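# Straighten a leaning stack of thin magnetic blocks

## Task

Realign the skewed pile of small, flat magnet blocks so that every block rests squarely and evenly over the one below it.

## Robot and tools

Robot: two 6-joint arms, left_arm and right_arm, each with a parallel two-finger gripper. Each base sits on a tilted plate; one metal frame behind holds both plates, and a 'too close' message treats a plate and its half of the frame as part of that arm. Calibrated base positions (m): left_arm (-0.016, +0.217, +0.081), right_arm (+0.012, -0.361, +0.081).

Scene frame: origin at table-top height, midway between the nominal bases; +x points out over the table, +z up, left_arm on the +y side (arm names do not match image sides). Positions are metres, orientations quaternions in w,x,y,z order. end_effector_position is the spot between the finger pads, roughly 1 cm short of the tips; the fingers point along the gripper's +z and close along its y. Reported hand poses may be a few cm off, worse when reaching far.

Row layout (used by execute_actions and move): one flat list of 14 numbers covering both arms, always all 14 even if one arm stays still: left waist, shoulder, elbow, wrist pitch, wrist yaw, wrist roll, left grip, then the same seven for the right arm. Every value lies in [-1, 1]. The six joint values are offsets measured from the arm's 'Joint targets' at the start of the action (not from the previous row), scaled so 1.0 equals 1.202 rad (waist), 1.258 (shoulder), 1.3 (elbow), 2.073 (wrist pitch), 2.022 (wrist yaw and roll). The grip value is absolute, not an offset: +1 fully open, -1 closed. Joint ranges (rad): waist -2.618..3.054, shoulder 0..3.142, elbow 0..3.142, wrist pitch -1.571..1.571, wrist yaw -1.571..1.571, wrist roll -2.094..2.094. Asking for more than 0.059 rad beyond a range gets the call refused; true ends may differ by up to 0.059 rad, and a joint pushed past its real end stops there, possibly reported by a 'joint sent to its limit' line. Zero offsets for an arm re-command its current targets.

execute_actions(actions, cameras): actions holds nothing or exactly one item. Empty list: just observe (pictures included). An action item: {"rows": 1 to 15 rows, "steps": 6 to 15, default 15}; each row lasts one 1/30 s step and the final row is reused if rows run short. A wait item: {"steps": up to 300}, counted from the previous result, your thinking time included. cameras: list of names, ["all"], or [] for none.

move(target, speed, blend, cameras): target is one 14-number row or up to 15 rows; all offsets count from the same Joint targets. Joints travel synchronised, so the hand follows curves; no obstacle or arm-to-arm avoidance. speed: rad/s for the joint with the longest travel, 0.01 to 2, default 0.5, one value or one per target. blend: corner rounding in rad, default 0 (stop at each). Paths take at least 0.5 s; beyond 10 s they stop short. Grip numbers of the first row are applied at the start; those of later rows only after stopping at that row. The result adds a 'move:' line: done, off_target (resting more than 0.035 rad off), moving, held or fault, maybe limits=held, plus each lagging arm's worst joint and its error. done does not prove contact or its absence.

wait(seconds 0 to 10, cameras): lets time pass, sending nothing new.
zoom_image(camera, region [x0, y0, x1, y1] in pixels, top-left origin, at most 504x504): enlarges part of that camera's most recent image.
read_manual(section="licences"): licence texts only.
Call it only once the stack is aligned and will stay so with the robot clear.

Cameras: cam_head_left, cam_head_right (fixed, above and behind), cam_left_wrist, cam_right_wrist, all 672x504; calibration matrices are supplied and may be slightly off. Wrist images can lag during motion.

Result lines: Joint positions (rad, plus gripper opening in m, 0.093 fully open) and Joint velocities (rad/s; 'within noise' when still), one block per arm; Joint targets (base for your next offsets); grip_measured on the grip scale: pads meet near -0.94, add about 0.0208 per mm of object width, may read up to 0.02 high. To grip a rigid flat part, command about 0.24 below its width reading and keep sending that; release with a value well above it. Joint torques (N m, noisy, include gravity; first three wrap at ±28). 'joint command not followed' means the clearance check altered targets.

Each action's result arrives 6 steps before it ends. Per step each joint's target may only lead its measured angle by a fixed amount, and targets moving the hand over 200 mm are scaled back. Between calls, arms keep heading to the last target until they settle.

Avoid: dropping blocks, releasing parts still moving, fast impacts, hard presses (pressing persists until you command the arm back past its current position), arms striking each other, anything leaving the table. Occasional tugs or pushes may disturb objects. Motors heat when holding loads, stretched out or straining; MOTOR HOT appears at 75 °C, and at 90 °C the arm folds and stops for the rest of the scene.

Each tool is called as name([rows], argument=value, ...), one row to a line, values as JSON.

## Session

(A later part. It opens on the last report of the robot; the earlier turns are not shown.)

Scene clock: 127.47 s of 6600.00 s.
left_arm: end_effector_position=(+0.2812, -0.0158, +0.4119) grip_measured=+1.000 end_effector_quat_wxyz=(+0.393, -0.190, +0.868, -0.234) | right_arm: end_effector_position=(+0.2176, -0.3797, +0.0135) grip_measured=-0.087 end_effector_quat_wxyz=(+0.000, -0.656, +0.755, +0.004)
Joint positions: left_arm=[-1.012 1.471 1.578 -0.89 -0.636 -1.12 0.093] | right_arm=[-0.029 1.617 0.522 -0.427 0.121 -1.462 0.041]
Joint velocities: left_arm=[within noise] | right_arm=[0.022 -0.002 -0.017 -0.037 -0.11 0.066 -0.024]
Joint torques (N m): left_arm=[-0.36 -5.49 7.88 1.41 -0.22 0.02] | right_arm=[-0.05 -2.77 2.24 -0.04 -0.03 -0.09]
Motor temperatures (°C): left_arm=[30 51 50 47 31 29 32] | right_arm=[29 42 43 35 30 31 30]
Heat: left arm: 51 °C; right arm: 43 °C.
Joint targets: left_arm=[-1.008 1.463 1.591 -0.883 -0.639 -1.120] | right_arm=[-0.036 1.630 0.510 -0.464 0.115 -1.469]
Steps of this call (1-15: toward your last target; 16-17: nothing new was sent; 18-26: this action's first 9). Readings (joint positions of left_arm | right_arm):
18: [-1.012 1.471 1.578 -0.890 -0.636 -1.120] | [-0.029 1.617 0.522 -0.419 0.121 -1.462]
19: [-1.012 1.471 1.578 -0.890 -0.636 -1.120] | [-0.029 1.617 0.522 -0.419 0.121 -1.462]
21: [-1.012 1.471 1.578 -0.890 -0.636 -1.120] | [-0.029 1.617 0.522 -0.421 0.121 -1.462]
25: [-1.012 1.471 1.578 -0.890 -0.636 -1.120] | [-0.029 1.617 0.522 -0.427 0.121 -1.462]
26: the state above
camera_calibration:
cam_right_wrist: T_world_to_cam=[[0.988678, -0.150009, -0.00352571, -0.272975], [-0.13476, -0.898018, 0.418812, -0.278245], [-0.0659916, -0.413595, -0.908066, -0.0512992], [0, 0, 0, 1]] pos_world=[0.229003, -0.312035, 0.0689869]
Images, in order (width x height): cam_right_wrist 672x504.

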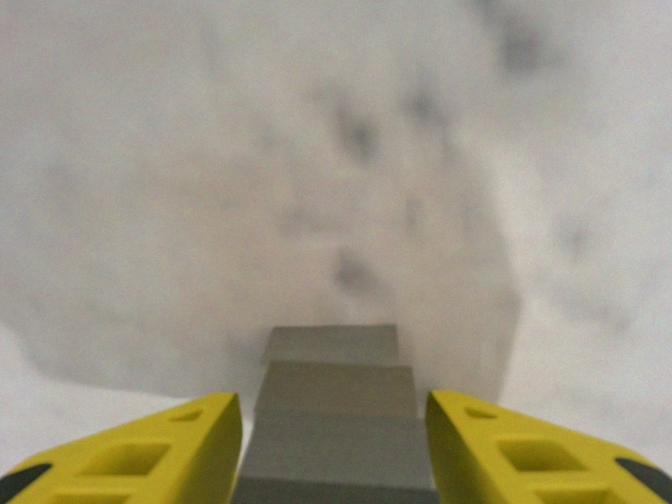

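execute_actions([
  {"rows":[[0,0,0,0,0,0,1,0,0,0,0,0,0,-0.19],[0,0,0,0,0,0,1,0,0,0,0,0,0,-0.2],[0,0,0,0,0,0,1,0,0,0,0,0,0,-0.21],[0,0,0,0,0,0,1,0,0,0,0,0,0,-0.22],[0,0,0,0,0,0,1,0,0,0,0,0,0,-0.23],[0,0,0,0,0,0,1,0,0,0,0,0,0,-0.24],[0,0,0,0,0,0,1,0,0,0,0,0,0,-0.25],[0,0,0,0,0,0,1,0,0,0,0,0,0,-0.26],[0,0,0,0,0,0,1,0,0,0,0,0,0,-0.27],[0,0,0,0,0,0,1,0,0,0,0,0,0,-0.28],[0,0,0,0,0,0,1,0,0,0,0,0,0,-0.29],[0,0,0,0,0,0,1,0,0,0,0,0,0,-0.3],[0,0,0,0,0,0,1,0,0,0,0,0,0,-0.31],[0,0,0,0,0,0,1,0,0,0,0,0,0,-0.32],[0,0,0,0,0,0,1,0,0,0,0,0,0,-0.33]],"steps":15},
], cameras=[])

execute_actions([
  {"rows":[[0,0,0,0,0,0,1,0,0,0,0,0,0,-0.34],[0,0,0,0,0,0,1,0,0,0,0,0,0,-0.35],[0,0,0,0,0,0,1,0,0,0,0,0,0,-0.36],[0,0,0,0,0,0,1,0,0,0,0,0,0,-0.37],[0,0,0,0,0,0,1,0,0,0,0,0,0,-0.38],[0,0,0,0,0,0,1,0,0,0,0,0,0,-0.39],[0,0,0,0,0,0,1,0,0,0,0,0,0,-0.4],[0,0,0,0,0,0,1,0,0,0,0,0,0,-0.41],[0,0,0,0,0,0,1,0,0,0,0,0,0,-0.42],[0,0,0,0,0,0,1,0,0,0,0,0,0,-0.43],[0,0,0,0,0,0,1,0,0,0,0,0,0,-0.44],[0,0,0,0,0,0,1,0,0,0,0,0,0,-0.45],[0,0,0,0,0,0,1,0,0,0,0,0,0,-0.46],[0,0,0,0,0,0,1,0,0,0,0,0,0,-0.47],[0,0,0,0,0,0,1,0,0,0,0,0,0,-0.48]],"steps":15},
], cameras=[])

execute_actions([
  {"rows":[[0,0,0,0,0,0,1,0,0,0,0,0,0,-0.49],[0,0,0,0,0,0,1,0,0,0,0,0,0,-0.5],[0,0,0,0,0,0,1,0,0,0,0,0,0,-0.51],[0,0,0,0,0,0,1,0,0,0,0,0,0,-0.52],[0,0,0,0,0,0,1,0,0,0,0,0,0,-0.53],[0,0,0,0,0,0,1,0,0,0,0,0,0,-0.54],[0,0,0,0,0,0,1,0,0,0,0,0,0,-0.55],[0,0,0,0,0,0,1,0,0,0,0,0,0,-0.56],[0,0,0,0,0,0,1,0,0,0,0,0,0,-0.57],[0,0,0,0,0,0,1,0,0,0,0,0,0,-0.58],[0,0,0,0,0,0,1,0,0,0,0,0,0,-0.59],[0,0,0,0,0,0,1,0,0,0,0,0,0,-0.6],[0,0,0,0,0,0,1,0,0,0,0,0,0,-0.61],[0,0,0,0,0,0,1,0,0,0,0,0,0,-0.62],[0,0,0,0,0,0,1,0,0,0,0,0,0,-0.62]],"steps":15},
], cameras=[])

execute_actions(actions=[], cameras=["cam_right_wrist"])

Scene clock: 128.87 s of 6600.00 s.
left_arm: end_effector_position=(+0.2812, -0.0158, +0.4119) grip_measured=+1.000 end_effector_quat_wxyz=(+0.393, -0.190, +0.868, -0.234) | right_arm: end_effector_position=(+0.2167, -0.3796, +0.0135) grip_measured=-0.262 end_effector_quat_wxyz=(-0.001, -0.656, +0.755, +0.005)
Joint positions: left_arm=[-1.012 1.471 1.578 -0.89 -0.636 -1.12 0.093] | right_arm=[-0.029 1.617 0.522 -0.431 0.121 -1.462 0.033]
Joint velocities: left_arm=[within noise] | right_arm=[-0.017 -0.007 -0.002 -0.037 -0.022 -0.022 -0.013]
Joint torques (N m): left_arm=[-0.36 -5.46 7.91 1.39 -0.25 0] | right_arm=[-0.01 -2.73 2.28 -0.07 -0.04 -0.11]
Motor temperatures (°C): left_arm=[30 51 50 47 31 29 32] | right_arm=[29 42 43 35 30 31 30]
Heat: left arm: 51 °C; right arm: 43 °C.
Joint targets: left_arm=[-1.008 1.463 1.591 -0.883 -0.639 -1.120] | right_arm=[-0.036 1.630 0.510 -0.464 0.115 -1.469]
Steps of this call (1-6: your previous action's last 6; 7-15: toward your last target; 16-33: nothing new was sent; 34-42: this action's first 9). Readings (joint positions of left_arm | right_arm):
34: [-1.012 1.471 1.578 -0.890 -0.636 -1.120] | [-0.029 1.617 0.522 -0.431 0.121 -1.462]
35: [-1.012 1.471 1.578 -0.890 -0.636 -1.120] | [-0.029 1.617 0.522 -0.431 0.121 -1.462]
37: [-1.012 1.471 1.578 -0.890 -0.636 -1.120] | [-0.029 1.617 0.522 -0.431 0.121 -1.462]
41: [-1.012 1.471 1.578 -0.890 -0.636 -1.120] | [-0.029 1.617 0.522 -0.431 0.121 -1.462]
42: the state above
No camera images: "cameras" was empty.

Scene clock: 129.37 s of 6600.00 s.
left_arm: end_effector_position=(+0.2812, -0.0158, +0.4119) grip_measured=+1.000 end_effector_quat_wxyz=(+0.393, -0.190, +0.868, -0.234) | right_arm: end_effector_position=(+0.2181, -0.3797, +0.0135) grip_measured=-0.407 end_effector_quat_wxyz=(+0.001, -0.656, +0.755, +0.003)
Joint positions: left_arm=[-1.012 1.471 1.578 -0.89 -0.636 -1.12 0.093] | right_arm=[-0.029 1.617 0.522 -0.426 0.121 -1.462 0.026]
Joint velocities: left_arm=[within noise] | right_arm=[0.017 -0.007 0.002 -0.051 -0.066 -0.051 -0.013]
Joint torques (N m): left_arm=[-0.42 -5.45 7.92 1.39 -0.24 -0.01] | right_arm=[-0.01 -2.89 2.3 -0.07 -0.05 -0.11]
Motor temperatures (°C): left_arm=[30 51 50 47 31 29 32] | right_arm=[29 42 43 35 30 31 30]
Heat: left arm: 51 °C; right arm: 43 °C.
Joint targets: left_arm=[-1.008 1.463 1.591 -0.883 -0.639 -1.120] | right_arm=[-0.036 1.630 0.510 -0.464 0.115 -1.469]
Steps of this call (1-6: your previous action's last 6; 7-15: this action's first 9). Readings (joint positions of left_arm | right_arm):
7: [-1.012 1.471 1.578 -0.890 -0.636 -1.120] | [-0.029 1.617 0.522 -0.427 0.121 -1.462]
8: [-1.012 1.471 1.578 -0.890 -0.636 -1.120] | [-0.029 1.617 0.522 -0.426 0.121 -1.462]
10: [-1.012 1.471 1.578 -0.890 -0.636 -1.120] | [-0.029 1.617 0.522 -0.426 0.121 -1.462]
14: [-1.012 1.471 1.578 -0.890 -0.636 -1.120] | [-0.029 1.617 0.522 -0.426 0.121 -1.462]
15: the state above
No camera images: "cameras" was empty.

Scene clock: 129.87 s of 6600.00 s.
left_arm: end_effector_position=(+0.2812, -0.0158, +0.4119) grip_measured=+1.000 end_effector_quat_wxyz=(+0.393, -0.190, +0.868, -0.234) | right_arm: end_effector_position=(+0.2181, -0.3797, +0.0135) grip_measured=-0.479 end_effector_quat_wxyz=(+0.001, -0.656, +0.755, +0.003)
Joint positions: left_arm=[-1.012 1.471 1.578 -0.89 -0.636 -1.12 0.093] | right_arm=[-0.029 1.617 0.522 -0.426 0.121 -1.462 0.022]
Joint velocities: left_arm=[within noise] | right_arm=[0.022 -0.007 0.007 -0.081 -0.022 -0.037 -0.004]
Joint torques (N m): left_arm=[-0.44 -5.48 7.86 1.4 -0.25 0] | right_arm=[-0.02 -2.96 2.19 -0.11 -0.07 -0.06]
Motor temperatures (°C): left_arm=[30 51 50 47 31 29 32] | right_arm=[29 42 43 35 30 31 30]
Heat: left arm: 51 °C; right arm: 43 °C.
Joint targets: left_arm=[-1.008 1.463 1.591 -0.883 -0.639 -1.120] | right_arm=[-0.036 1.630 0.510 -0.464 0.115 -1.469]
Steps of this call (1-6: your previous action's last 6; 7-15: this action's first 9). Readings (joint positions of left_arm | right_arm):
7: [-1.012 1.471 1.578 -0.890 -0.636 -1.120] | [-0.029 1.617 0.522 -0.426 0.121 -1.462]
8: [-1.012 1.471 1.578 -0.890 -0.636 -1.120] | [-0.029 1.617 0.522 -0.426 0.121 -1.462]
10: [-1.012 1.471 1.578 -0.890 -0.636 -1.120] | [-0.029 1.617 0.522 -0.426 0.121 -1.462]
14: [-1.012 1.471 1.578 -0.890 -0.636 -1.120] | [-0.029 1.617 0.522 -0.426 0.121 -1.462]
15: the state above
No camera images: "cameras" was empty.

Scene clock: 130.07 s of 6600.00 s.
left_arm: end_effector_position=(+0.2812, -0.0158, +0.4119) grip_measured=+1.000 end_effector_quat_wxyz=(+0.393, -0.190, +0.868, -0.234) | right_arm: end_effector_position=(+0.2181, -0.3797, +0.0135) grip_measured=-0.492 end_effector_quat_wxyz=(+0.001, -0.656, +0.755, +0.003)
Joint positions: left_arm=[-1.012 1.471 1.578 -0.89 -0.636 -1.12 0.093] | right_arm=[-0.029 1.617 0.522 -0.426 0.121 -1.462 0.022]
Joint velocities: within noise
Joint torques (N m): left_arm=[-0.42 -5.52 7.99 1.38 -0.25 -0.01] | right_arm=[0.09 -2.91 2.25 -0.08 -0.03 -0.1]
Motor temperatures (°C): left_arm=[30 51 50 47 31 29 32] | right_arm=[29 42 43 35 30 31 30]
Heat: left arm: 51 °C; right arm: 43 °C.
Joint targets: left_arm=[-1.008 1.463 1.591 -0.883 -0.639 -1.120] | right_arm=[-0.036 1.630 0.510 -0.464 0.115 -1.469]
Steps of this call (1-6: your previous action's last 6). Readings (joint positions of left_arm | right_arm):
1: [-1.012 1.471 1.578 -0.890 -0.636 -1.120] | [-0.029 1.617 0.522 -0.426 0.121 -1.462]
2: [-1.012 1.471 1.578 -0.890 -0.636 -1.120] | [-0.029 1.617 0.522 -0.426 0.121 -1.462]
4: [-1.012 1.471 1.578 -0.890 -0.636 -1.120] | [-0.029 1.617 0.522 -0.426 0.121 -1.462]
6: the state above
camera_calibration:
cam_right_wrist: T_world_to_cam=[[0.988762, -0.149492, -0.00164338, -0.273279], [-0.135084, -0.898065, 0.418606, -0.278139], [-0.0640543, -0.41368, -0.908166, -0.0517296], [0, 0, 0, 1]] pos_world=[0.229322, -0.31204, 0.0690027]
Images, in order (width x height): cam_right_wrist 672x504.

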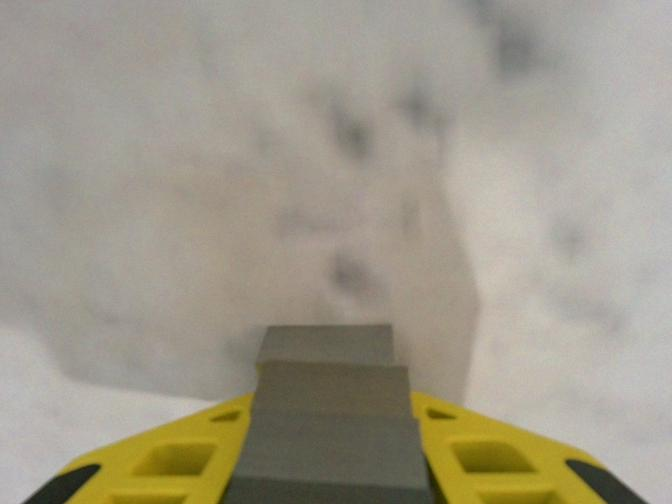

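move([
  [0,0,0,0,0,0,1,0,0,0,0,0,0,-0.3],
  [0,0,0,0,0,0,1,0,-0.0461,0.0308,-0.0222,0,0,-0.3],
], speed=0.15, cameras=["cam_right_wrist"])

Scene clock: 132.63 s of 6600.00 s.
left_arm: end_effector_position=(+0.2812, -0.0158, +0.4119) grip_measured=+1.000 end_effector_quat_wxyz=(+0.393, -0.190, +0.868, -0.234) | right_arm: end_effector_position=(+0.2171, -0.3804, +0.0197) grip_measured=-0.302 end_effector_quat_wxyz=(-0.001, -0.656, +0.754, +0.005)
Joint positions: left_arm=[-1.012 1.471 1.578 -0.89 -0.636 -1.12 0.093] | right_arm=[-0.029 1.591 0.532 -0.467 0.121 -1.462 0.031]
Joint velocities: within noise
Joint torques (N m): left_arm=[-0.46 -5.45 7.8 1.37 -0.24 -0.01] | right_arm=[-0.08 -5.5 4.81 -0.16 -0.05 -0.12]
Motor temperatures (°C): left_arm=[30 51 50 47 31 29 32] | right_arm=[29 42 43 35 30 31 30]
Heat: left arm: 51 °C; right arm: 43 °C.
Joint targets: left_arm=[-1.008 1.463 1.591 -0.883 -0.639 -1.120] | right_arm=[-0.036 1.572 0.550 -0.510 0.114 -1.469]
Kept back: nothing.
move: off_target (right_arm); right_arm: the wrist pitch is farthest, 0.043 rad from its target
camera_calibration:
cam_right_wrist: T_world_to_cam=[[0.988839, -0.148826, -0.00694955, -0.272041], [-0.132269, -0.898384, 0.418822, -0.282246], [-0.0685751, -0.413228, -0.908042, -0.0452723], [0, 0, 0, 1]] pos_world=[0.228568, -0.31276, 0.075211]
Images, in order (width x height): cam_right_wrist 672x504.

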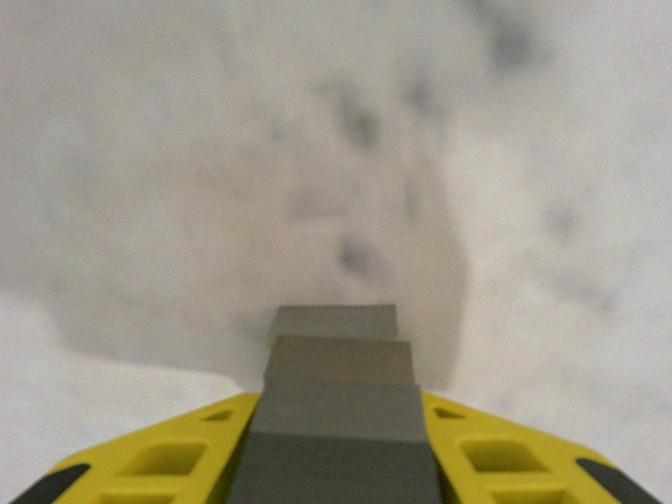

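execute_actions([
  {"rows":[[0,0,0,0,0,0,1,0,0,0,0,0,0,-0.31],[0,0,0,0,0,0,1,0,0,0,0,0,0,-0.32],[0,0,0,0,0,0,1,0,0,0,0,0,0,-0.33],[0,0,0,0,0,0,1,0,0,0,0,0,0,-0.34],[0,0,0,0,0,0,1,0,0,0,0,0,0,-0.35],[0,0,0,0,0,0,1,0,0,0,0,0,0,-0.36],[0,0,0,0,0,0,1,0,0,0,0,0,0,-0.37],[0,0,0,0,0,0,1,0,0,0,0,0,0,-0.38],[0,0,0,0,0,0,1,0,0,0,0,0,0,-0.39],[0,0,0,0,0,0,1,0,0,0,0,0,0,-0.4],[0,0,0,0,0,0,1,0,0,0,0,0,0,-0.41],[0,0,0,0,0,0,1,0,0,0,0,0,0,-0.42],[0,0,0,0,0,0,1,0,0,0,0,0,0,-0.43],[0,0,0,0,0,0,1,0,0,0,0,0,0,-0.44],[0,0,0,0,0,0,1,0,0,0,0,0,0,-0.45]],"steps":15},
], cameras=[])

execute_actions([
  {"rows":[[0,0,0,0,0,0,1,0,0,0,0,0,0,-0.46],[0,0,0,0,0,0,1,0,0,0,0,0,0,-0.47],[0,0,0,0,0,0,1,0,0,0,0,0,0,-0.48],[0,0,0,0,0,0,1,0,0,0,0,0,0,-0.49],[0,0,0,0,0,0,1,0,0,0,0,0,0,-0.5],[0,0,0,0,0,0,1,0,0,0,0,0,0,-0.51],[0,0,0,0,0,0,1,0,0,0,0,0,0,-0.52],[0,0,0,0,0,0,1,0,0,0,0,0,0,-0.53],[0,0,0,0,0,0,1,0,0,0,0,0,0,-0.54],[0,0,0,0,0,0,1,0,0,0,0,0,0,-0.55],[0,0,0,0,0,0,1,0,0,0,0,0,0,-0.56],[0,0,0,0,0,0,1,0,0,0,0,0,0,-0.57],[0,0,0,0,0,0,1,0,0,0,0,0,0,-0.58],[0,0,0,0,0,0,1,0,0,0,0,0,0,-0.59],[0,0,0,0,0,0,1,0,0,0,0,0,0,-0.6]],"steps":15},
], cameras=[])

execute_actions(actions=[], cameras=["cam_right_wrist", "cam_head_left", "cam_head_right"])

Scene clock: 133.77 s of 6600.00 s.
left_arm: end_effector_position=(+0.2812, -0.0158, +0.4119) grip_measured=+1.000 end_effector_quat_wxyz=(+0.393, -0.190, +0.868, -0.234) | right_arm: end_effector_position=(+0.2184, -0.3805, +0.0202) grip_measured=-0.381 end_effector_quat_wxyz=(+0.000, -0.656, +0.754, +0.004)
Joint positions: left_arm=[-1.012 1.471 1.578 -0.89 -0.636 -1.12 0.093] | right_arm=[-0.029 1.591 0.535 -0.467 0.121 -1.462 0.027]
Joint velocities: left_arm=[within noise] | right_arm=[-0.007 0.012 -0.012 -0.081 0.007 0.037 -0.01]
Joint torques (N m): left_arm=[-0.34 -5.38 7.91 1.41 -0.26 -0.01] | right_arm=[0.01 -5.44 4.66 -0.14 -0.03 -0.08]
Motor temperatures (°C): left_arm=[30 51 50 47 31 29 32] | right_arm=[29 42 43 35 30 31 30]
Heat: left arm: 51 °C; right arm: 43 °C.
Joint targets: left_arm=[-1.008 1.463 1.591 -0.883 -0.639 -1.120] | right_arm=[-0.036 1.572 0.550 -0.510 0.114 -1.469]
Steps of this call (1-25: nothing new was sent; 26-34: this action's first 9). Readings (joint positions of left_arm | right_arm):
26: [-1.012 1.471 1.578 -0.890 -0.636 -1.120] | [-0.029 1.591 0.532 -0.467 0.121 -1.462]
27: [-1.012 1.471 1.578 -0.890 -0.636 -1.120] | [-0.029 1.591 0.532 -0.467 0.121 -1.462]
29: [-1.012 1.471 1.578 -0.890 -0.636 -1.120] | [-0.029 1.591 0.534 -0.467 0.121 -1.462]
33: [-1.012 1.471 1.578 -0.890 -0.636 -1.120] | [-0.029 1.591 0.535 -0.467 0.121 -1.462]
34: the state above
No camera images: "cameras" was empty.

Scene clock: 134.27 s of 6600.00 s.
left_arm: end_effector_position=(+0.2812, -0.0158, +0.4119) grip_measured=+1.000 end_effector_quat_wxyz=(+0.393, -0.190, +0.868, -0.234) | right_arm: end_effector_position=(+0.2184, -0.3805, +0.0202) grip_measured=-0.471 end_effector_quat_wxyz=(+0.000, -0.656, +0.754, +0.004)
Joint positions: left_arm=[-1.012 1.471 1.578 -0.89 -0.636 -1.12 0.093] | right_arm=[-0.029 1.591 0.535 -0.467 0.121 -1.462 0.023]
Joint velocities: left_arm=[within noise] | right_arm=[0.007 -0.002 -0.017 0.022 -0.037 0.007 -0.004]
Joint torques (N m): left_arm=[-0.38 -5.56 7.91 1.4 -0.25 0.01] | right_arm=[-0.09 -5.49 4.62 -0.17 -0.06 -0.11]
Motor temperatures (°C): left_arm=[30 51 50 47 31 29 32] | right_arm=[29 42 43 35 30 31 30]
Heat: left arm: 51 °C; right arm: 43 °C.
Joint targets: left_arm=[-1.008 1.463 1.591 -0.883 -0.639 -1.120] | right_arm=[-0.036 1.572 0.550 -0.510 0.114 -1.469]
Steps of this call (1-6: your previous action's last 6; 7-15: this action's first 9). Readings (joint positions of left_arm | right_arm):
7: [-1.012 1.471 1.578 -0.890 -0.636 -1.120] | [-0.029 1.591 0.535 -0.467 0.121 -1.462]
8: [-1.012 1.471 1.578 -0.890 -0.636 -1.120] | [-0.029 1.591 0.535 -0.467 0.121 -1.462]
10: [-1.012 1.471 1.578 -0.890 -0.636 -1.120] | [-0.029 1.591 0.535 -0.467 0.121 -1.462]
14: [-1.012 1.471 1.578 -0.890 -0.636 -1.120] | [-0.029 1.591 0.535 -0.467 0.121 -1.462]
15: the state above
No camera images: "cameras" was empty.

Scene clock: 134.47 s of 6600.00 s.
left_arm: end_effector_position=(+0.2812, -0.0158, +0.4119) grip_measured=+1.000 end_effector_quat_wxyz=(+0.393, -0.190, +0.868, -0.234) | right_arm: end_effector_position=(+0.2184, -0.3805, +0.0202) grip_measured=-0.488 end_effector_quat_wxyz=(+0.000, -0.656, +0.754, +0.004)
Joint positions: left_arm=[-1.012 1.471 1.578 -0.89 -0.636 -1.12 0.093] | right_arm=[-0.029 1.591 0.535 -0.467 0.121 -1.462 0.022]
Joint velocities: within noise
Joint torques (N m): left_arm=[-0.46 -5.46 7.92 1.38 -0.25 -0.02] | right_arm=[-0.03 -5.65 4.42 -0.17 -0.06 -0.07]
Motor temperatures (°C): left_arm=[30 51 50 47 31 29 32] | right_arm=[29 42 43 35 30 31 30]
Heat: left arm: 51 °C; right arm: 43 °C.
Joint targets: left_arm=[-1.008 1.463 1.591 -0.883 -0.639 -1.120] | right_arm=[-0.036 1.572 0.550 -0.510 0.114 -1.469]
Steps of this call (1-6: your previous action's last 6). Readings (joint positions of left_arm | right_arm):
1: [-1.012 1.471 1.578 -0.890 -0.636 -1.120] | [-0.029 1.591 0.535 -0.467 0.121 -1.462]
2: [-1.012 1.471 1.578 -0.890 -0.636 -1.120] | [-0.029 1.591 0.535 -0.467 0.121 -1.462]
4: [-1.012 1.471 1.578 -0.890 -0.636 -1.120] | [-0.029 1.591 0.535 -0.467 0.121 -1.462]
6: the state above
camera_calibration:
cam_right_wrist: T_world_to_cam=[[0.988798, -0.149207, -0.00394337, -0.273558], [-0.133881, -0.898293, 0.418504, -0.281974], [-0.0659862, -0.413288, -0.908206, -0.0453671], [0, 0, 0, 1]] pos_world=[0.229749, -0.312862, 0.0757259]
Images, in order (width x height): cam_head_left 672x504, cam_head_right 672x504, cam_right_wrist 672x504.

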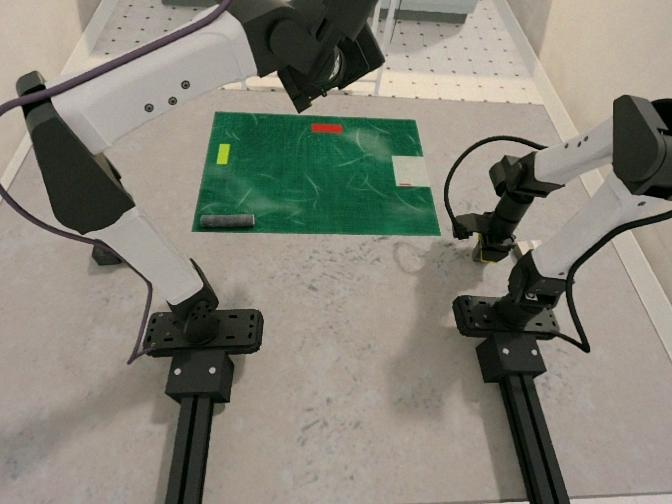

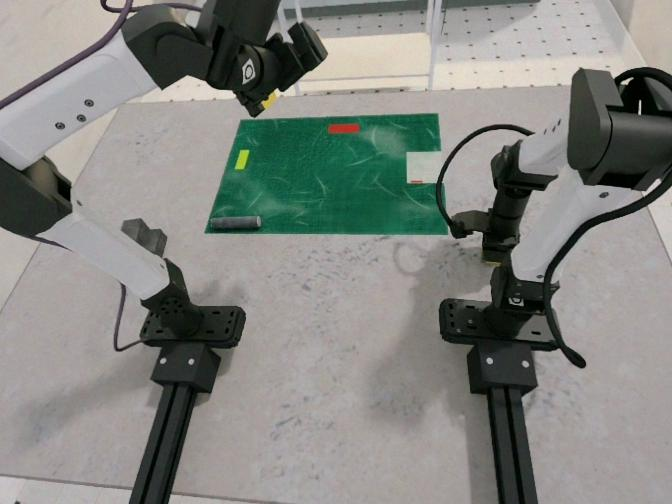

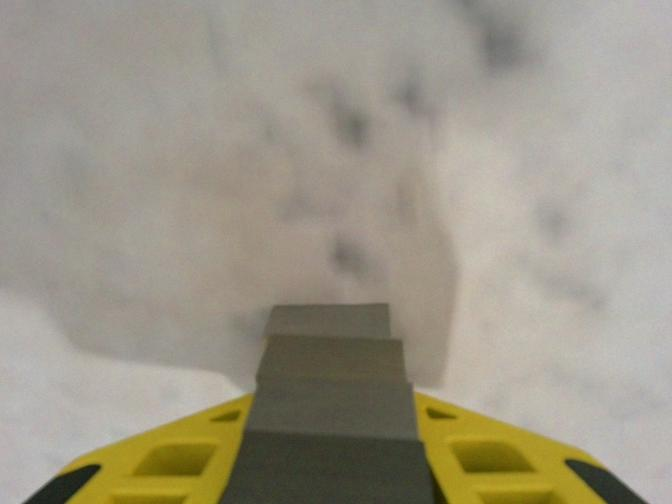

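move([
  [0,0,0,0,0,0,1,0,0,0,0,0,0,-0.3],
  [0,0,0,0,0,0,1,0,0,0,0,0,0,0.8],
  [0,0,0,0,0,0,1,0.0374,-0.0541,0.0346,-0.0521,0.004,0,0.8],
  [0,0,0,0,0,0,1,0.0691,-0.1884,0.1654,-0.2161,0.0084,0,0.8],
], speed=0.3, blend=[0,0,0.03,0])

Scene clock: 138.47 s of 6600.00 s.
left_arm: end_effector_position=(+0.2812, -0.0158, +0.4119) grip_measured=+1.000 end_effector_quat_wxyz=(+0.393, -0.190, +0.868, -0.234) | right_arm: end_effector_position=(+0.2212, -0.3779, +0.1079) grip_measured=+0.798 end_effector_quat_wxyz=(+0.000, +0.682, -0.732, -0.005)
Joint positions: left_arm=[-1.012 1.471 1.578 -0.89 -0.636 -1.12 0.093] | right_arm=[0.039 1.35 0.743 -0.925 0.122 -1.462 0.084]
Joint velocities: within noise
Joint torques (N m): left_arm=[-0.4 -5.5 7.91 1.38 -0.26 0.02] | right_arm=[1.4 -4.75 6.48 -0.1 0.16 -0.09]
Motor temperatures (°C): left_arm=[30 51 50 47 31 29 32] | right_arm=[29 42 43 35 30 31 30]
Heat: left arm: 51 °C; right arm: 43 °C.
Joint targets: left_arm=[-1.008 1.463 1.591 -0.883 -0.639 -1.120] | right_arm=[0.048 1.335 0.765 -0.958 0.131 -1.469]
Kept back: nothing.
move: done; target 2's new numbers were sent with right_arm's wrist pitch 0.039 rad from that target
camera_calibration:
cam_left_wrist: T_world_to_cam=[[0.150136, -0.795344, 0.587271, -0.300006], [-0.869712, -0.388732, -0.304119, 0.405864], [0.470171, -0.465098, -0.750082, 0.253048], [0, 0, 0, 1]] pos_world=[0.27905, 0.0368571, 0.489423]
cam_right_wrist: T_world_to_cam=[[0.996656, -0.0815543, -0.00498915, -0.251658], [-0.0720535, -0.906058, 0.416975, -0.332368], [-0.0385265, -0.415221, -0.908904, 0.0288045], [0, 0, 0, 1]] pos_world=[0.227978, -0.309708, 0.163514]

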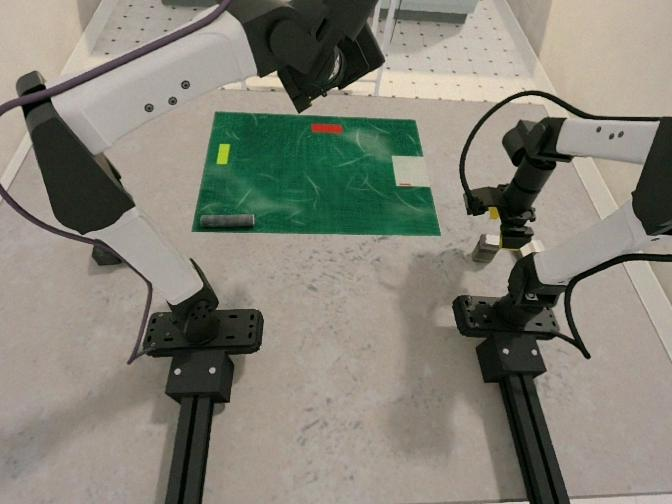

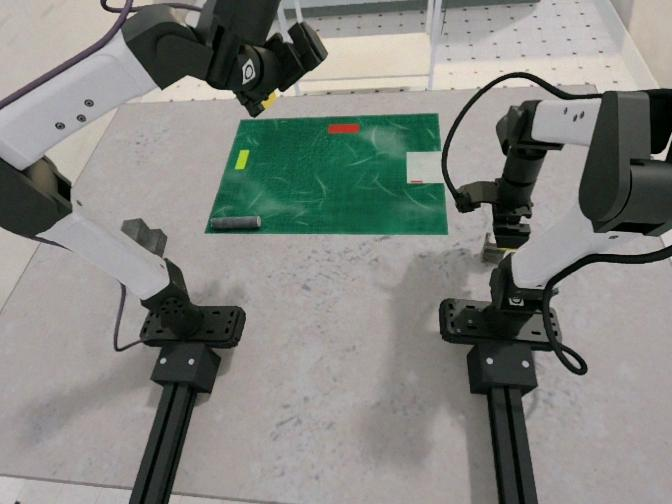

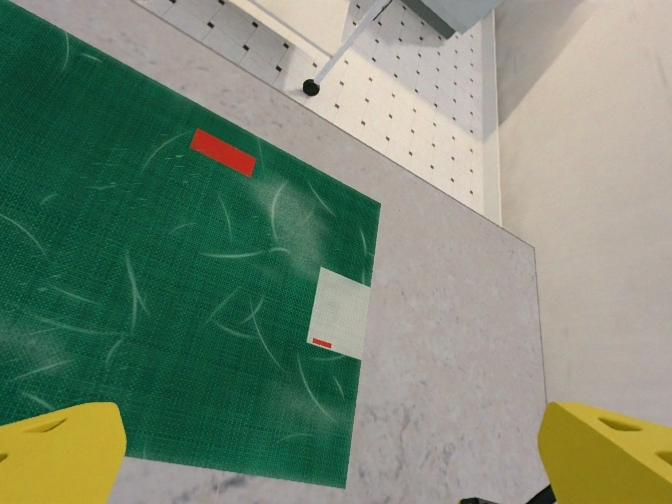

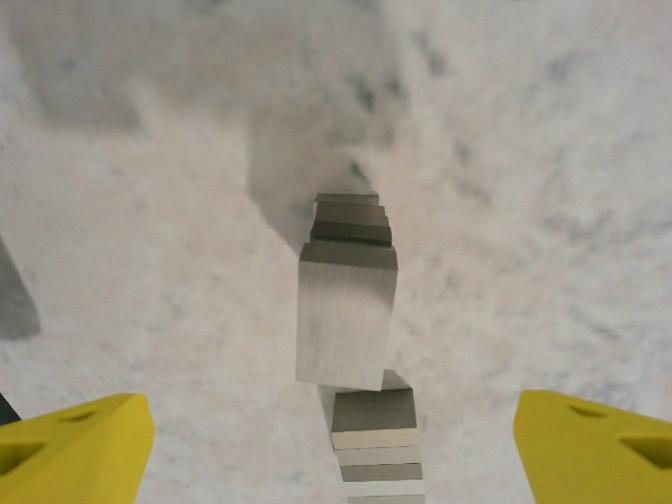

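zoom_image(camera="cam_right_wrist", region=[240, 170, 440, 440])

zoom_image(camera="cam_head_left", region=[460, 225, 520, 270])

Scaled by 1.867 from the camera's 672x504 image, which has a finer 960x720 frame.

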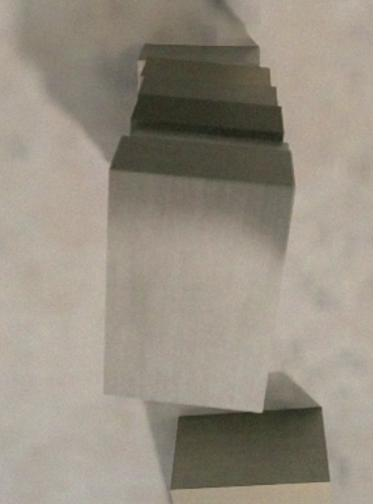

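Scaled by 8.400 from the camera's 672x504 image, which has a finer 960x720 frame.

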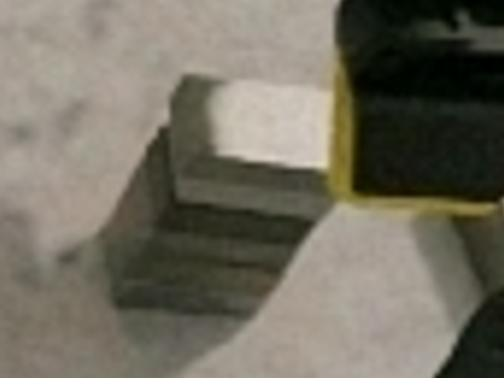

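zoom_image(camera="cam_right_wrist", region=[295, 185, 415, 275])

zoom_image(camera="cam_right_wrist", region=[285, 330, 435, 440])

zoom_image(camera="cam_head_right", region=[470, 220, 520, 270])

Scaled by 4.200 from the camera's 672x504 image, which has a finer 960x720 frame.

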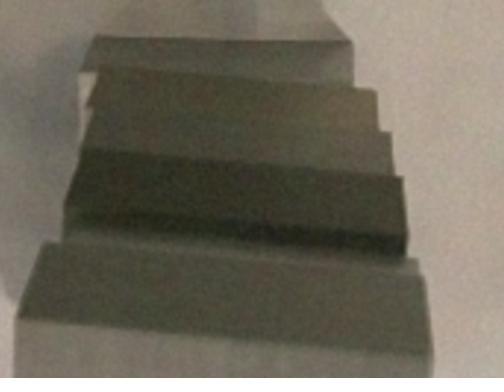

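Scaled by 3.360 from the camera's 672x504 image, which has a finer 960x720 frame.

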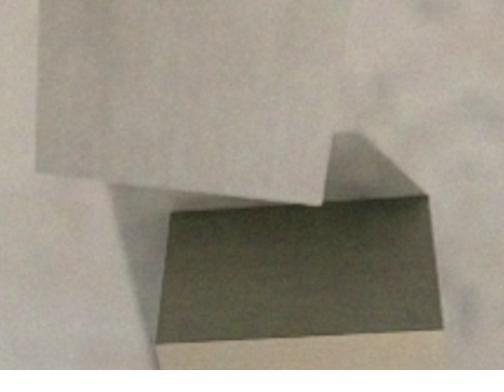

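Scaled by 10.080 from the camera's 672x504 image, which has a finer 960x720 frame.

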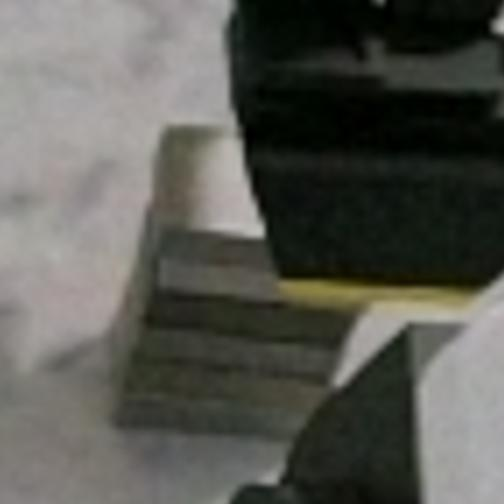

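move(target=[0,0,0,0,0,0,1,0,0,0,0,0,0.7829,0.8], speed=0.8, cameras=["cam_right_wrist", "cam_head_left", "cam_head_right"])

zoom_image(camera="cam_right_wrist", region=[240, 170, 440, 370])

zoom_image(camera="cam_head_left", region=[460, 220, 520, 270])

zoom_image(camera="cam_head_right", region=[470, 220, 520, 270])

Scene clock: 149.20 s of 6600.00 s.
left_arm: end_effector_position=(+0.2812, -0.0158, +0.4119) grip_measured=+1.000 end_effector_quat_wxyz=(+0.393, -0.190, +0.868, -0.234) | right_arm: end_effector_position=(+0.2207, -0.3781, +0.1079) grip_measured=+0.798 end_effector_quat_wxyz=(-0.004, +0.034, +0.999, +0.003)
Joint positions: left_arm=[-1.012 1.471 1.578 -0.89 -0.636 -1.12 0.093] | right_arm=[0.039 1.35 0.743 -0.926 0.124 0.106 0.084]
Joint velocities: within noise
Joint torques (N m): left_arm=[-0.42 -5.6 7.87 1.4 -0.24 0] | right_arm=[1.39 -4.66 6.48 0.06 0.2 0.04]
Motor temperatures (°C): left_arm=[30 51 50 47 31 29 32] | right_arm=[29 43 44 34 30 31 30]
Heat: left arm: 51 °C; right arm: 44 °C.
Joint targets: left_arm=[-1.008 1.463 1.591 -0.883 -0.639 -1.120] | right_arm=[0.048 1.335 0.765 -0.958 0.131 0.114]
Kept back: nothing.
move: done
camera_calibration:
cam_right_wrist: T_world_to_cam=[[-0.0783983, -0.996919, -0.00267793, -0.360307], [-0.899627, 0.0695893, 0.431078, 0.21742], [-0.429563, 0.0362049, -0.902311, 0.284974], [0, 0, 0, 1]] pos_world=[0.289764, -0.384644, 0.162446]
Images, in order (width x height): cam_head_left 672x504, cam_head_right 672x504, cam_right_wrist 672x504.

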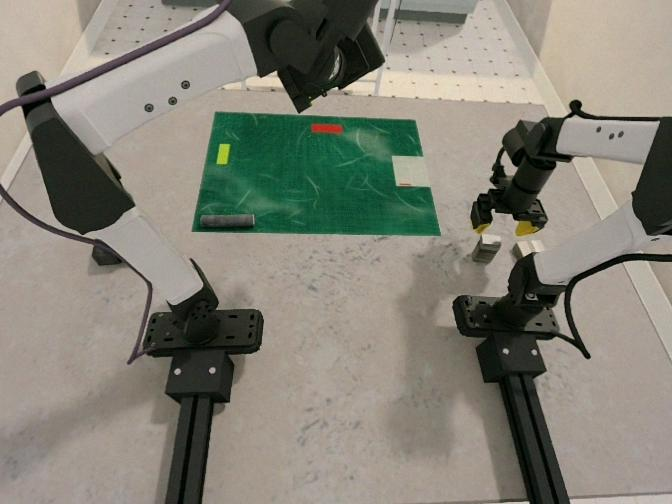

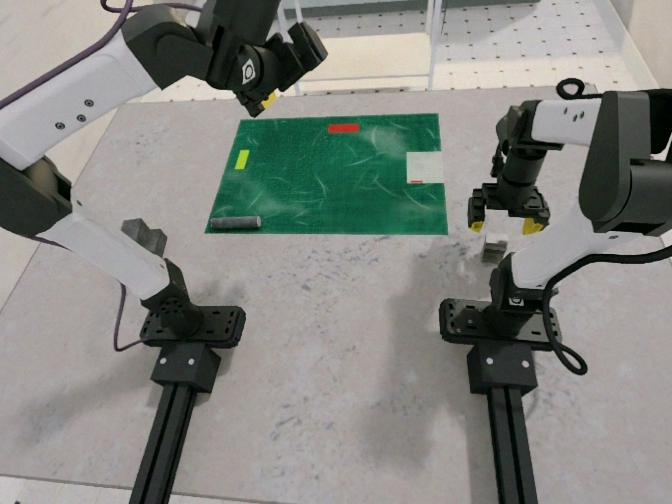

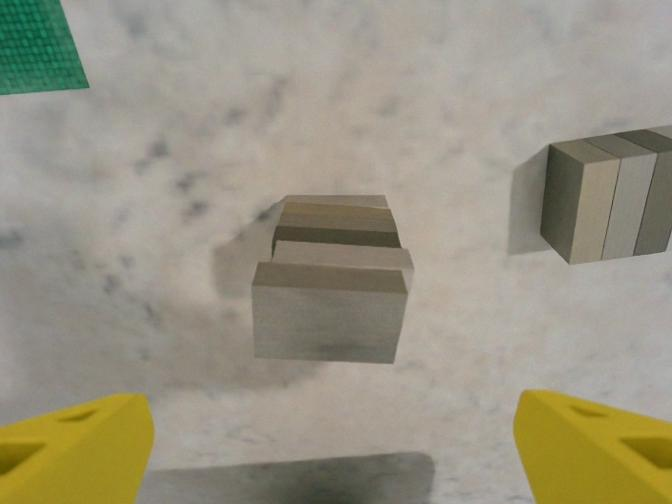

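Scaled by 2.520 from the camera's 672x504 image, which has a finer 960x720 frame.

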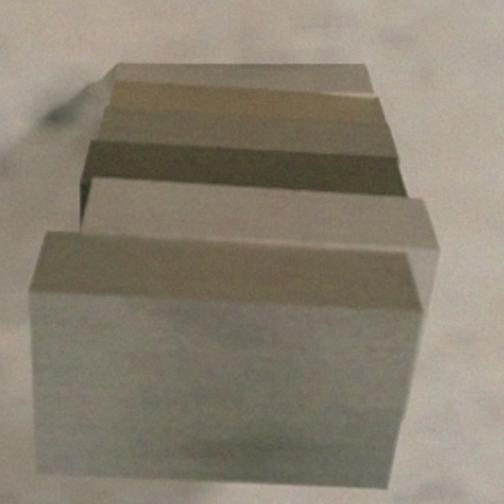

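Scaled by 8.400 from the camera's 672x504 image, which has a finer 960x720 frame.

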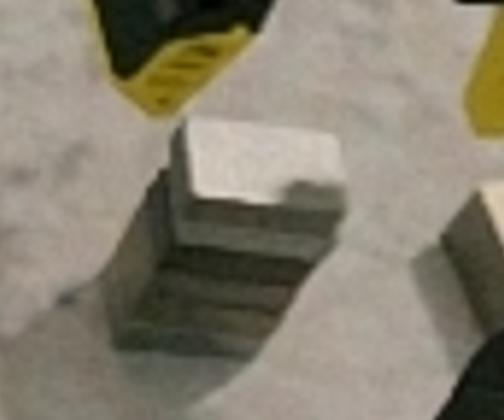

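Scaled by 10.080 from the camera's 672x504 image, which has a finer 960x720 frame.

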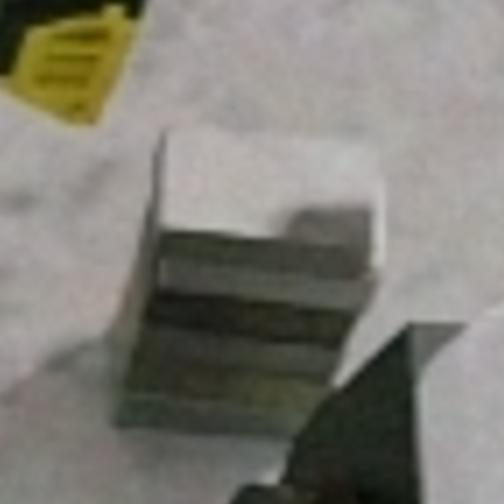

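move([
  [0,0,0,0,0,0,1,-0.0458,0.1455,-0.1569,0.1823,0.003,0,0.8],
  [0,0,0,0,0,0,1,-0.0632,0.2345,-0.1962,0.264,0.003,0,0.8],
], speed=[0.3,0.15], blend=[0.03,0], cameras=["cam_right_wrist"])

Scene clock: 154.43 s of 6600.00 s.
left_arm: end_effector_position=(+0.2812, -0.0158, +0.4119) grip_measured=+1.000 end_effector_quat_wxyz=(+0.393, -0.190, +0.868, -0.234) | right_arm: end_effector_position=(+0.2194, -0.3790, +0.0132) grip_measured=+0.798 end_effector_quat_wxyz=(+0.002, +0.064, +0.998, -0.001)
Joint positions: left_arm=[-1.012 1.471 1.578 -0.89 -0.636 -1.12 0.093] | right_arm=[-0.02 1.619 0.521 -0.417 0.129 0.106 0.084]
Joint velocities: within noise
Joint torques (N m): left_arm=[-0.36 -5.49 7.99 1.39 -0.24 0.01] | right_arm=[-0.2 -2.97 2.36 0.53 0.22 0.02]
Motor temperatures (°C): left_arm=[30 51 50 47 31 29 32] | right_arm=[29 43 44 34 30 31 30]
Heat: left arm: 51 °C; right arm: 44 °C.
Joint targets: left_arm=[-1.008 1.463 1.591 -0.883 -0.639 -1.120] | right_arm=[-0.029 1.630 0.510 -0.411 0.137 0.114]
Kept back: nothing.
move: done
camera_calibration:
cam_right_wrist: T_world_to_cam=[[-0.139041, -0.99028, 0.00373356, -0.345823], [-0.898507, 0.127739, 0.419962, 0.279081], [-0.416356, 0.0550374, -0.907534, 0.20333], [0, 0, 0, 1]] pos_world=[0.28733, -0.389301, 0.0686169]
Images, in order (width x height): cam_right_wrist 672x504.

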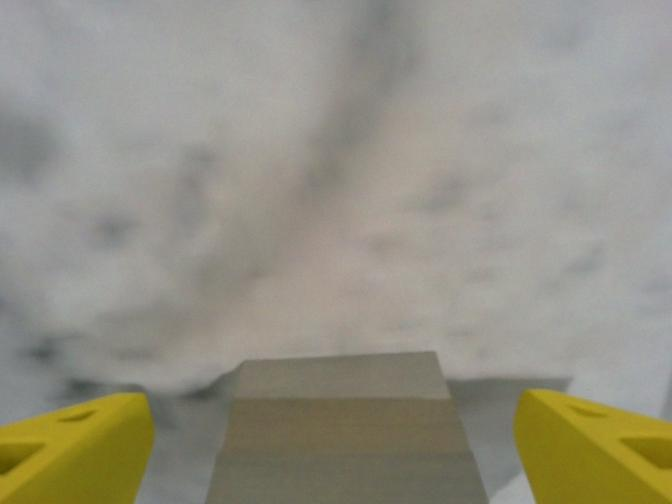

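execute_actions([
  {"rows":[[0,0,0,0,0,0,1,0,0,0,0,0,0,0.76],[0,0,0,0,0,0,1,0,0,0,0,0,0,0.72],[0,0,0,0,0,0,1,0,0,0,0,0,0,0.68],[0,0,0,0,0,0,1,0,0,0,0,0,0,0.64],[0,0,0,0,0,0,1,0,0,0,0,0,0,0.6],[0,0,0,0,0,0,1,0,0,0,0,0,0,0.56],[0,0,0,0,0,0,1,0,0,0,0,0,0,0.52],[0,0,0,0,0,0,1,0,0,0,0,0,0,0.48],[0,0,0,0,0,0,1,0,0,0,0,0,0,0.44],[0,0,0,0,0,0,1,0,0,0,0,0,0,0.4],[0,0,0,0,0,0,1,0,0,0,0,0,0,0.36],[0,0,0,0,0,0,1,0,0,0,0,0,0,0.32],[0,0,0,0,0,0,1,0,0,0,0,0,0,0.28],[0,0,0,0,0,0,1,0,0,0,0,0,0,0.24],[0,0,0,0,0,0,1,0,0,0,0,0,0,0.22]],"steps":15},
], cameras=[])

execute_actions([
  {"rows":[[0,0,0,0,0,0,1,0,0,0,0,0,0,0.2],[0,0,0,0,0,0,1,0,0,0,0,0,0,0.18],[0,0,0,0,0,0,1,0,0,0,0,0,0,0.16],[0,0,0,0,0,0,1,0,0,0,0,0,0,0.15],[0,0,0,0,0,0,1,0,0,0,0,0,0,0.14],[0,0,0,0,0,0,1,0,0,0,0,0,0,0.13],[0,0,0,0,0,0,1,0,0,0,0,0,0,0.12],[0,0,0,0,0,0,1,0,0,0,0,0,0,0.11],[0,0,0,0,0,0,1,0,0,0,0,0,0,0.1],[0,0,0,0,0,0,1,0,0,0,0,0,0,0.09],[0,0,0,0,0,0,1,0,0,0,0,0,0,0.08],[0,0,0,0,0,0,1,0,0,0,0,0,0,0.07],[0,0,0,0,0,0,1,0,0,0,0,0,0,0.06],[0,0,0,0,0,0,1,0,0,0,0,0,0,0.05],[0,0,0,0,0,0,1,0,0,0,0,0,0,0.04]],"steps":15},
], cameras=[])

execute_actions([
  {"rows":[[0,0,0,0,0,0,1,0,0,0,0,0,0,0.03],[0,0,0,0,0,0,1,0,0,0,0,0,0,0.02],[0,0,0,0,0,0,1,0,0,0,0,0,0,0.01],[0,0,0,0,0,0,1,0,0,0,0,0,0,0.0],[0,0,0,0,0,0,1,0,0,0,0,0,0,-0.01],[0,0,0,0,0,0,1,0,0,0,0,0,0,-0.02],[0,0,0,0,0,0,1,0,0,0,0,0,0,-0.03],[0,0,0,0,0,0,1,0,0,0,0,0,0,-0.04],[0,0,0,0,0,0,1,0,0,0,0,0,0,-0.05],[0,0,0,0,0,0,1,0,0,0,0,0,0,-0.06],[0,0,0,0,0,0,1,0,0,0,0,0,0,-0.07],[0,0,0,0,0,0,1,0,0,0,0,0,0,-0.08],[0,0,0,0,0,0,1,0,0,0,0,0,0,-0.09],[0,0,0,0,0,0,1,0,0,0,0,0,0,-0.1],[0,0,0,0,0,0,1,0,0,0,0,0,0,-0.11]],"steps":15},
], cameras=[])

execute_actions([
  {"rows":[[0,0,0,0,0,0,1,0,0,0,0,0,0,-0.12],[0,0,0,0,0,0,1,0,0,0,0,0,0,-0.13],[0,0,0,0,0,0,1,0,0,0,0,0,0,-0.14],[0,0,0,0,0,0,1,0,0,0,0,0,0,-0.15],[0,0,0,0,0,0,1,0,0,0,0,0,0,-0.16],[0,0,0,0,0,0,1,0,0,0,0,0,0,-0.17],[0,0,0,0,0,0,1,0,0,0,0,0,0,-0.18],[0,0,0,0,0,0,1,0,0,0,0,0,0,-0.19],[0,0,0,0,0,0,1,0,0,0,0,0,0,-0.2],[0,0,0,0,0,0,1,0,0,0,0,0,0,-0.21],[0,0,0,0,0,0,1,0,0,0,0,0,0,-0.22],[0,0,0,0,0,0,1,0,0,0,0,0,0,-0.23],[0,0,0,0,0,0,1,0,0,0,0,0,0,-0.24],[0,0,0,0,0,0,1,0,0,0,0,0,0,-0.26],[0,0,0,0,0,0,1,0,0,0,0,0,0,-0.3]],"steps":15},
], cameras=[])

execute_actions(actions=[], cameras=["cam_right_wrist", "cam_head_left", "cam_head_right"])

Scene clock: 156.30 s of 6600.00 s.
left_arm: end_effector_position=(+0.2812, -0.0158, +0.4119) grip_measured=+1.000 end_effector_quat_wxyz=(+0.393, -0.190, +0.868, -0.234) | right_arm: end_effector_position=(+0.2196, -0.3790, +0.0132) grip_measured=+0.463 end_effector_quat_wxyz=(+0.002, +0.064, +0.998, -0.001)
Joint positions: left_arm=[-1.012 1.471 1.578 -0.89 -0.636 -1.12 0.093] | right_arm=[-0.02 1.619 0.521 -0.416 0.129 0.106 0.067]
Joint velocities: left_arm=[within noise] | right_arm=[-0.012 -0.007 0.027 -0.051 -0.007 -0.007 -0.048]
Joint torques (N m): left_arm=[-0.38 -5.39 7.86 1.37 -0.25 0.02] | right_arm=[-0.16 -3.06 2.43 0.54 0.2 0.03]
Motor temperatures (°C): left_arm=[30 51 50 47 31 29 32] | right_arm=[29 42 44 34 30 31 30]
Heat: left arm: 51 °C; right arm: 44 °C.
Joint targets: left_arm=[-1.008 1.463 1.591 -0.883 -0.639 -1.120] | right_arm=[-0.029 1.630 0.510 -0.411 0.137 0.114]
Steps of this call (1-47: nothing new was sent; 48-56: this action's first 9). Readings (joint positions of left_arm | right_arm):
48: [-1.012 1.471 1.578 -0.890 -0.636 -1.120] | [-0.020 1.619 0.521 -0.416 0.129 0.106]
49: [-1.012 1.471 1.578 -0.890 -0.636 -1.120] | [-0.020 1.619 0.521 -0.416 0.129 0.106]
51: [-1.012 1.471 1.578 -0.890 -0.636 -1.120] | [-0.020 1.619 0.521 -0.416 0.129 0.106]
55: [-1.012 1.471 1.578 -0.890 -0.636 -1.120] | [-0.020 1.619 0.521 -0.416 0.129 0.106]
56: the state above
No camera images: "cameras" was empty.

Scene clock: 156.80 s of 6600.00 s.
left_arm: end_effector_position=(+0.2812, -0.0158, +0.4119) grip_measured=+1.000 end_effector_quat_wxyz=(+0.393, -0.190, +0.868, -0.234) | right_arm: end_effector_position=(+0.2196, -0.3790, +0.0132) grip_measured=+0.108 end_effector_quat_wxyz=(+0.002, +0.064, +0.998, -0.001)
Joint positions: left_arm=[-1.012 1.471 1.578 -0.89 -0.636 -1.12 0.093] | right_arm=[-0.02 1.619 0.521 -0.416 0.129 0.107 0.05]
Joint velocities: left_arm=[within noise] | right_arm=[-0.017 -0.007 -0.012 0.022 0.022 0.022 -0.013]
Joint torques (N m): left_arm=[-0.51 -5.42 7.94 1.41 -0.24 0.02] | right_arm=[-0.16 -3.14 2.47 0.53 0.21 0.04]
Motor temperatures (°C): left_arm=[30 51 50 47 31 29 32] | right_arm=[29 42 44 34 30 31 30]
Heat: left arm: 51 °C; right arm: 44 °C.
Joint targets: left_arm=[-1.008 1.463 1.591 -0.883 -0.639 -1.120] | right_arm=[-0.029 1.630 0.510 -0.411 0.137 0.114]
Steps of this call (1-6: your previous action's last 6; 7-15: this action's first 9). Readings (joint positions of left_arm | right_arm):
7: [-1.012 1.471 1.578 -0.890 -0.636 -1.120] | [-0.020 1.619 0.521 -0.416 0.129 0.107]
8: [-1.012 1.471 1.578 -0.890 -0.636 -1.120] | [-0.020 1.619 0.521 -0.416 0.129 0.107]
10: [-1.012 1.471 1.578 -0.890 -0.636 -1.120] | [-0.020 1.619 0.521 -0.416 0.129 0.107]
14: [-1.012 1.471 1.578 -0.890 -0.636 -1.120] | [-0.020 1.619 0.521 -0.416 0.129 0.107]
15: the state above
No camera images: "cameras" was empty.

Scene clock: 157.30 s of 6600.00 s.
left_arm: end_effector_position=(+0.2812, -0.0158, +0.4119) grip_measured=+1.000 end_effector_quat_wxyz=(+0.393, -0.190, +0.868, -0.234) | right_arm: end_effector_position=(+0.2196, -0.3802, +0.0132) grip_measured=-0.042 end_effector_quat_wxyz=(+0.002, +0.065, +0.998, -0.004)
Joint positions: left_arm=[-1.012 1.471 1.578 -0.89 -0.636 -1.12 0.093] | right_arm=[-0.02 1.619 0.521 -0.416 0.136 0.107 0.043]
Joint velocities: left_arm=[within noise] | right_arm=[0.007 0.017 0.012 0.022 0.066 0.037 -0.011]
Joint torques (N m): left_arm=[-0.38 -5.44 7.9 1.39 -0.25 0.01] | right_arm=[-0.2 -3.25 2.48 0.51 0.08 0.01]
Motor temperatures (°C): left_arm=[30 51 50 47 31 29 32] | right_arm=[29 42 43 34 30 31 30]
Heat: left arm: 51 °C; right arm: 43 °C.
Joint targets: left_arm=[-1.008 1.463 1.591 -0.883 -0.639 -1.120] | right_arm=[-0.029 1.630 0.510 -0.411 0.137 0.114]
Steps of this call (1-6: your previous action's last 6; 7-15: this action's first 9). Readings (joint positions of left_arm | right_arm):
7: [-1.012 1.471 1.578 -0.890 -0.636 -1.120] | [-0.020 1.619 0.521 -0.416 0.129 0.107]
8: [-1.012 1.471 1.578 -0.890 -0.636 -1.120] | [-0.020 1.619 0.521 -0.416 0.129 0.107]
10: [-1.012 1.471 1.578 -0.890 -0.636 -1.120] | [-0.020 1.619 0.521 -0.416 0.130 0.107]
14: [-1.012 1.471 1.578 -0.890 -0.636 -1.120] | [-0.020 1.619 0.521 -0.416 0.134 0.107]
15: the state above
No camera images: "cameras" was empty.

Scene clock: 157.80 s of 6600.00 s.
left_arm: end_effector_position=(+0.2812, -0.0158, +0.4119) grip_measured=+1.000 end_effector_quat_wxyz=(+0.393, -0.190, +0.868, -0.234) | right_arm: end_effector_position=(+0.2197, -0.3802, +0.0132) grip_measured=-0.147 end_effector_quat_wxyz=(+0.002, +0.065, +0.998, -0.004)
Joint positions: left_arm=[-1.012 1.471 1.578 -0.89 -0.636 -1.12 0.093] | right_arm=[-0.02 1.619 0.521 -0.416 0.136 0.107 0.038]
Joint velocities: left_arm=[within noise] | right_arm=[0.002 0.012 -0.017 -0.037 -0.081 -0.022 -0.006]
Joint torques (N m): left_arm=[-0.35 -5.35 7.83 1.38 -0.25 0.01] | right_arm=[-0.24 -2.99 2.35 0.52 0.19 0.07]
Motor temperatures (°C): left_arm=[30 51 50 47 31 29 32] | right_arm=[29 42 43 34 30 31 30]
Heat: left arm: 51 °C; right arm: 43 °C.
Joint targets: left_arm=[-1.008 1.463 1.591 -0.883 -0.639 -1.120] | right_arm=[-0.029 1.630 0.510 -0.411 0.137 0.114]
Steps of this call (1-6: your previous action's last 6; 7-15: this action's first 9). Readings (joint positions of left_arm | right_arm):
7: [-1.012 1.471 1.578 -0.890 -0.636 -1.120] | [-0.020 1.619 0.521 -0.416 0.136 0.107]
8: [-1.012 1.471 1.578 -0.890 -0.636 -1.120] | [-0.020 1.619 0.521 -0.416 0.136 0.107]
10: [-1.012 1.471 1.578 -0.890 -0.636 -1.120] | [-0.020 1.619 0.521 -0.416 0.136 0.107]
14: [-1.012 1.471 1.578 -0.890 -0.636 -1.120] | [-0.020 1.619 0.521 -0.416 0.136 0.107]
15: the state above
No camera images: "cameras" was empty.

Scene clock: 158.00 s of 6600.00 s.
left_arm: end_effector_position=(+0.2812, -0.0158, +0.4119) grip_measured=+1.000 end_effector_quat_wxyz=(+0.393, -0.190, +0.868, -0.234) | right_arm: end_effector_position=(+0.2197, -0.3802, +0.0132) grip_measured=-0.168 end_effector_quat_wxyz=(+0.002, +0.065, +0.998, -0.004)
Joint positions: left_arm=[-1.012 1.471 1.578 -0.89 -0.636 -1.12 0.093] | right_arm=[-0.02 1.619 0.521 -0.416 0.136 0.107 0.037]
Joint velocities: left_arm=[within noise] | right_arm=[0.007 -0.007 -0.002 0.007 -0.066 0.037 -0.004]
Joint torques (N m): left_arm=[-0.44 -5.46 7.83 1.4 -0.25 0] | right_arm=[-0.05 -3.04 2.48 0.52 0.15 0.06]
Motor temperatures (°C): left_arm=[30 51 50 47 31 29 32] | right_arm=[29 42 43 34 30 31 30]
Heat: left arm: 51 °C; right arm: 43 °C.
Joint targets: left_arm=[-1.008 1.463 1.591 -0.883 -0.639 -1.120] | right_arm=[-0.029 1.630 0.510 -0.411 0.137 0.114]
Steps of this call (1-6: your previous action's last 6). Readings (joint positions of left_arm | right_arm):
1: [-1.012 1.471 1.578 -0.890 -0.636 -1.120] | [-0.020 1.619 0.521 -0.416 0.136 0.107]
2: [-1.012 1.471 1.578 -0.890 -0.636 -1.120] | [-0.020 1.619 0.521 -0.416 0.136 0.107]
4: [-1.012 1.471 1.578 -0.890 -0.636 -1.120] | [-0.020 1.619 0.521 -0.416 0.136 0.107]
6: the state above
camera_calibration:
cam_right_wrist: T_world_to_cam=[[-0.139595, -0.990154, 0.0104174, -0.346858], [-0.898848, 0.131122, 0.418186, 0.280835], [-0.415435, 0.0490129, -0.908302, 0.201022], [0, 0, 0, 1]] pos_world=[0.28752, -0.390119, 0.0687604]
Images, in order (width x height): cam_head_left 672x504, cam_head_right 672x504, cam_right_wrist 672x504.

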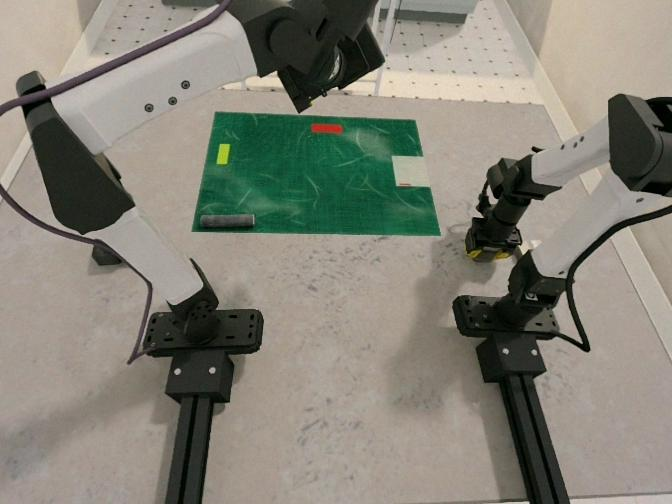

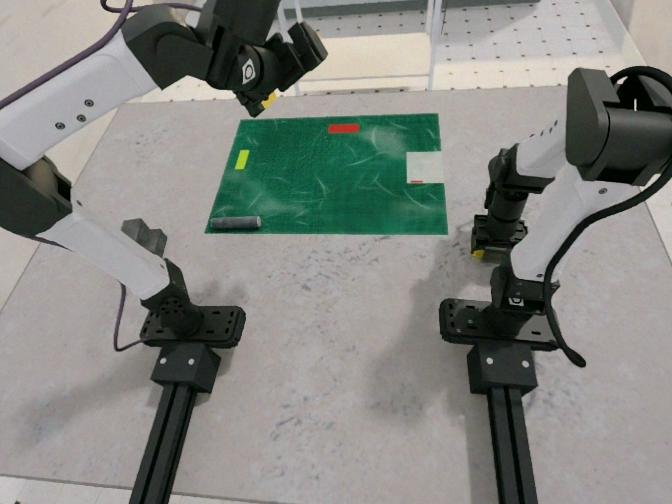

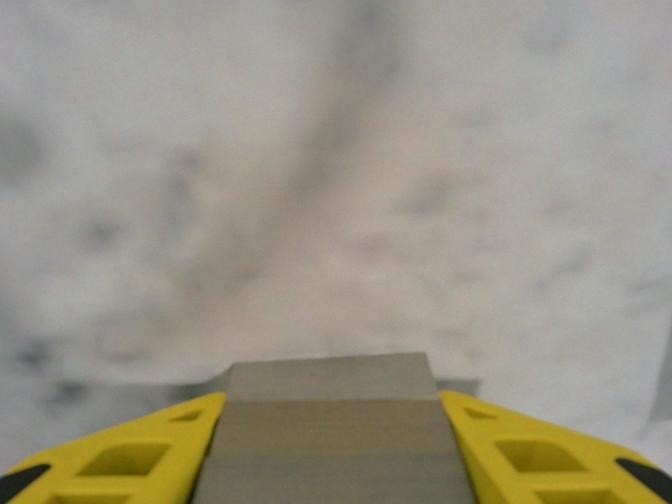

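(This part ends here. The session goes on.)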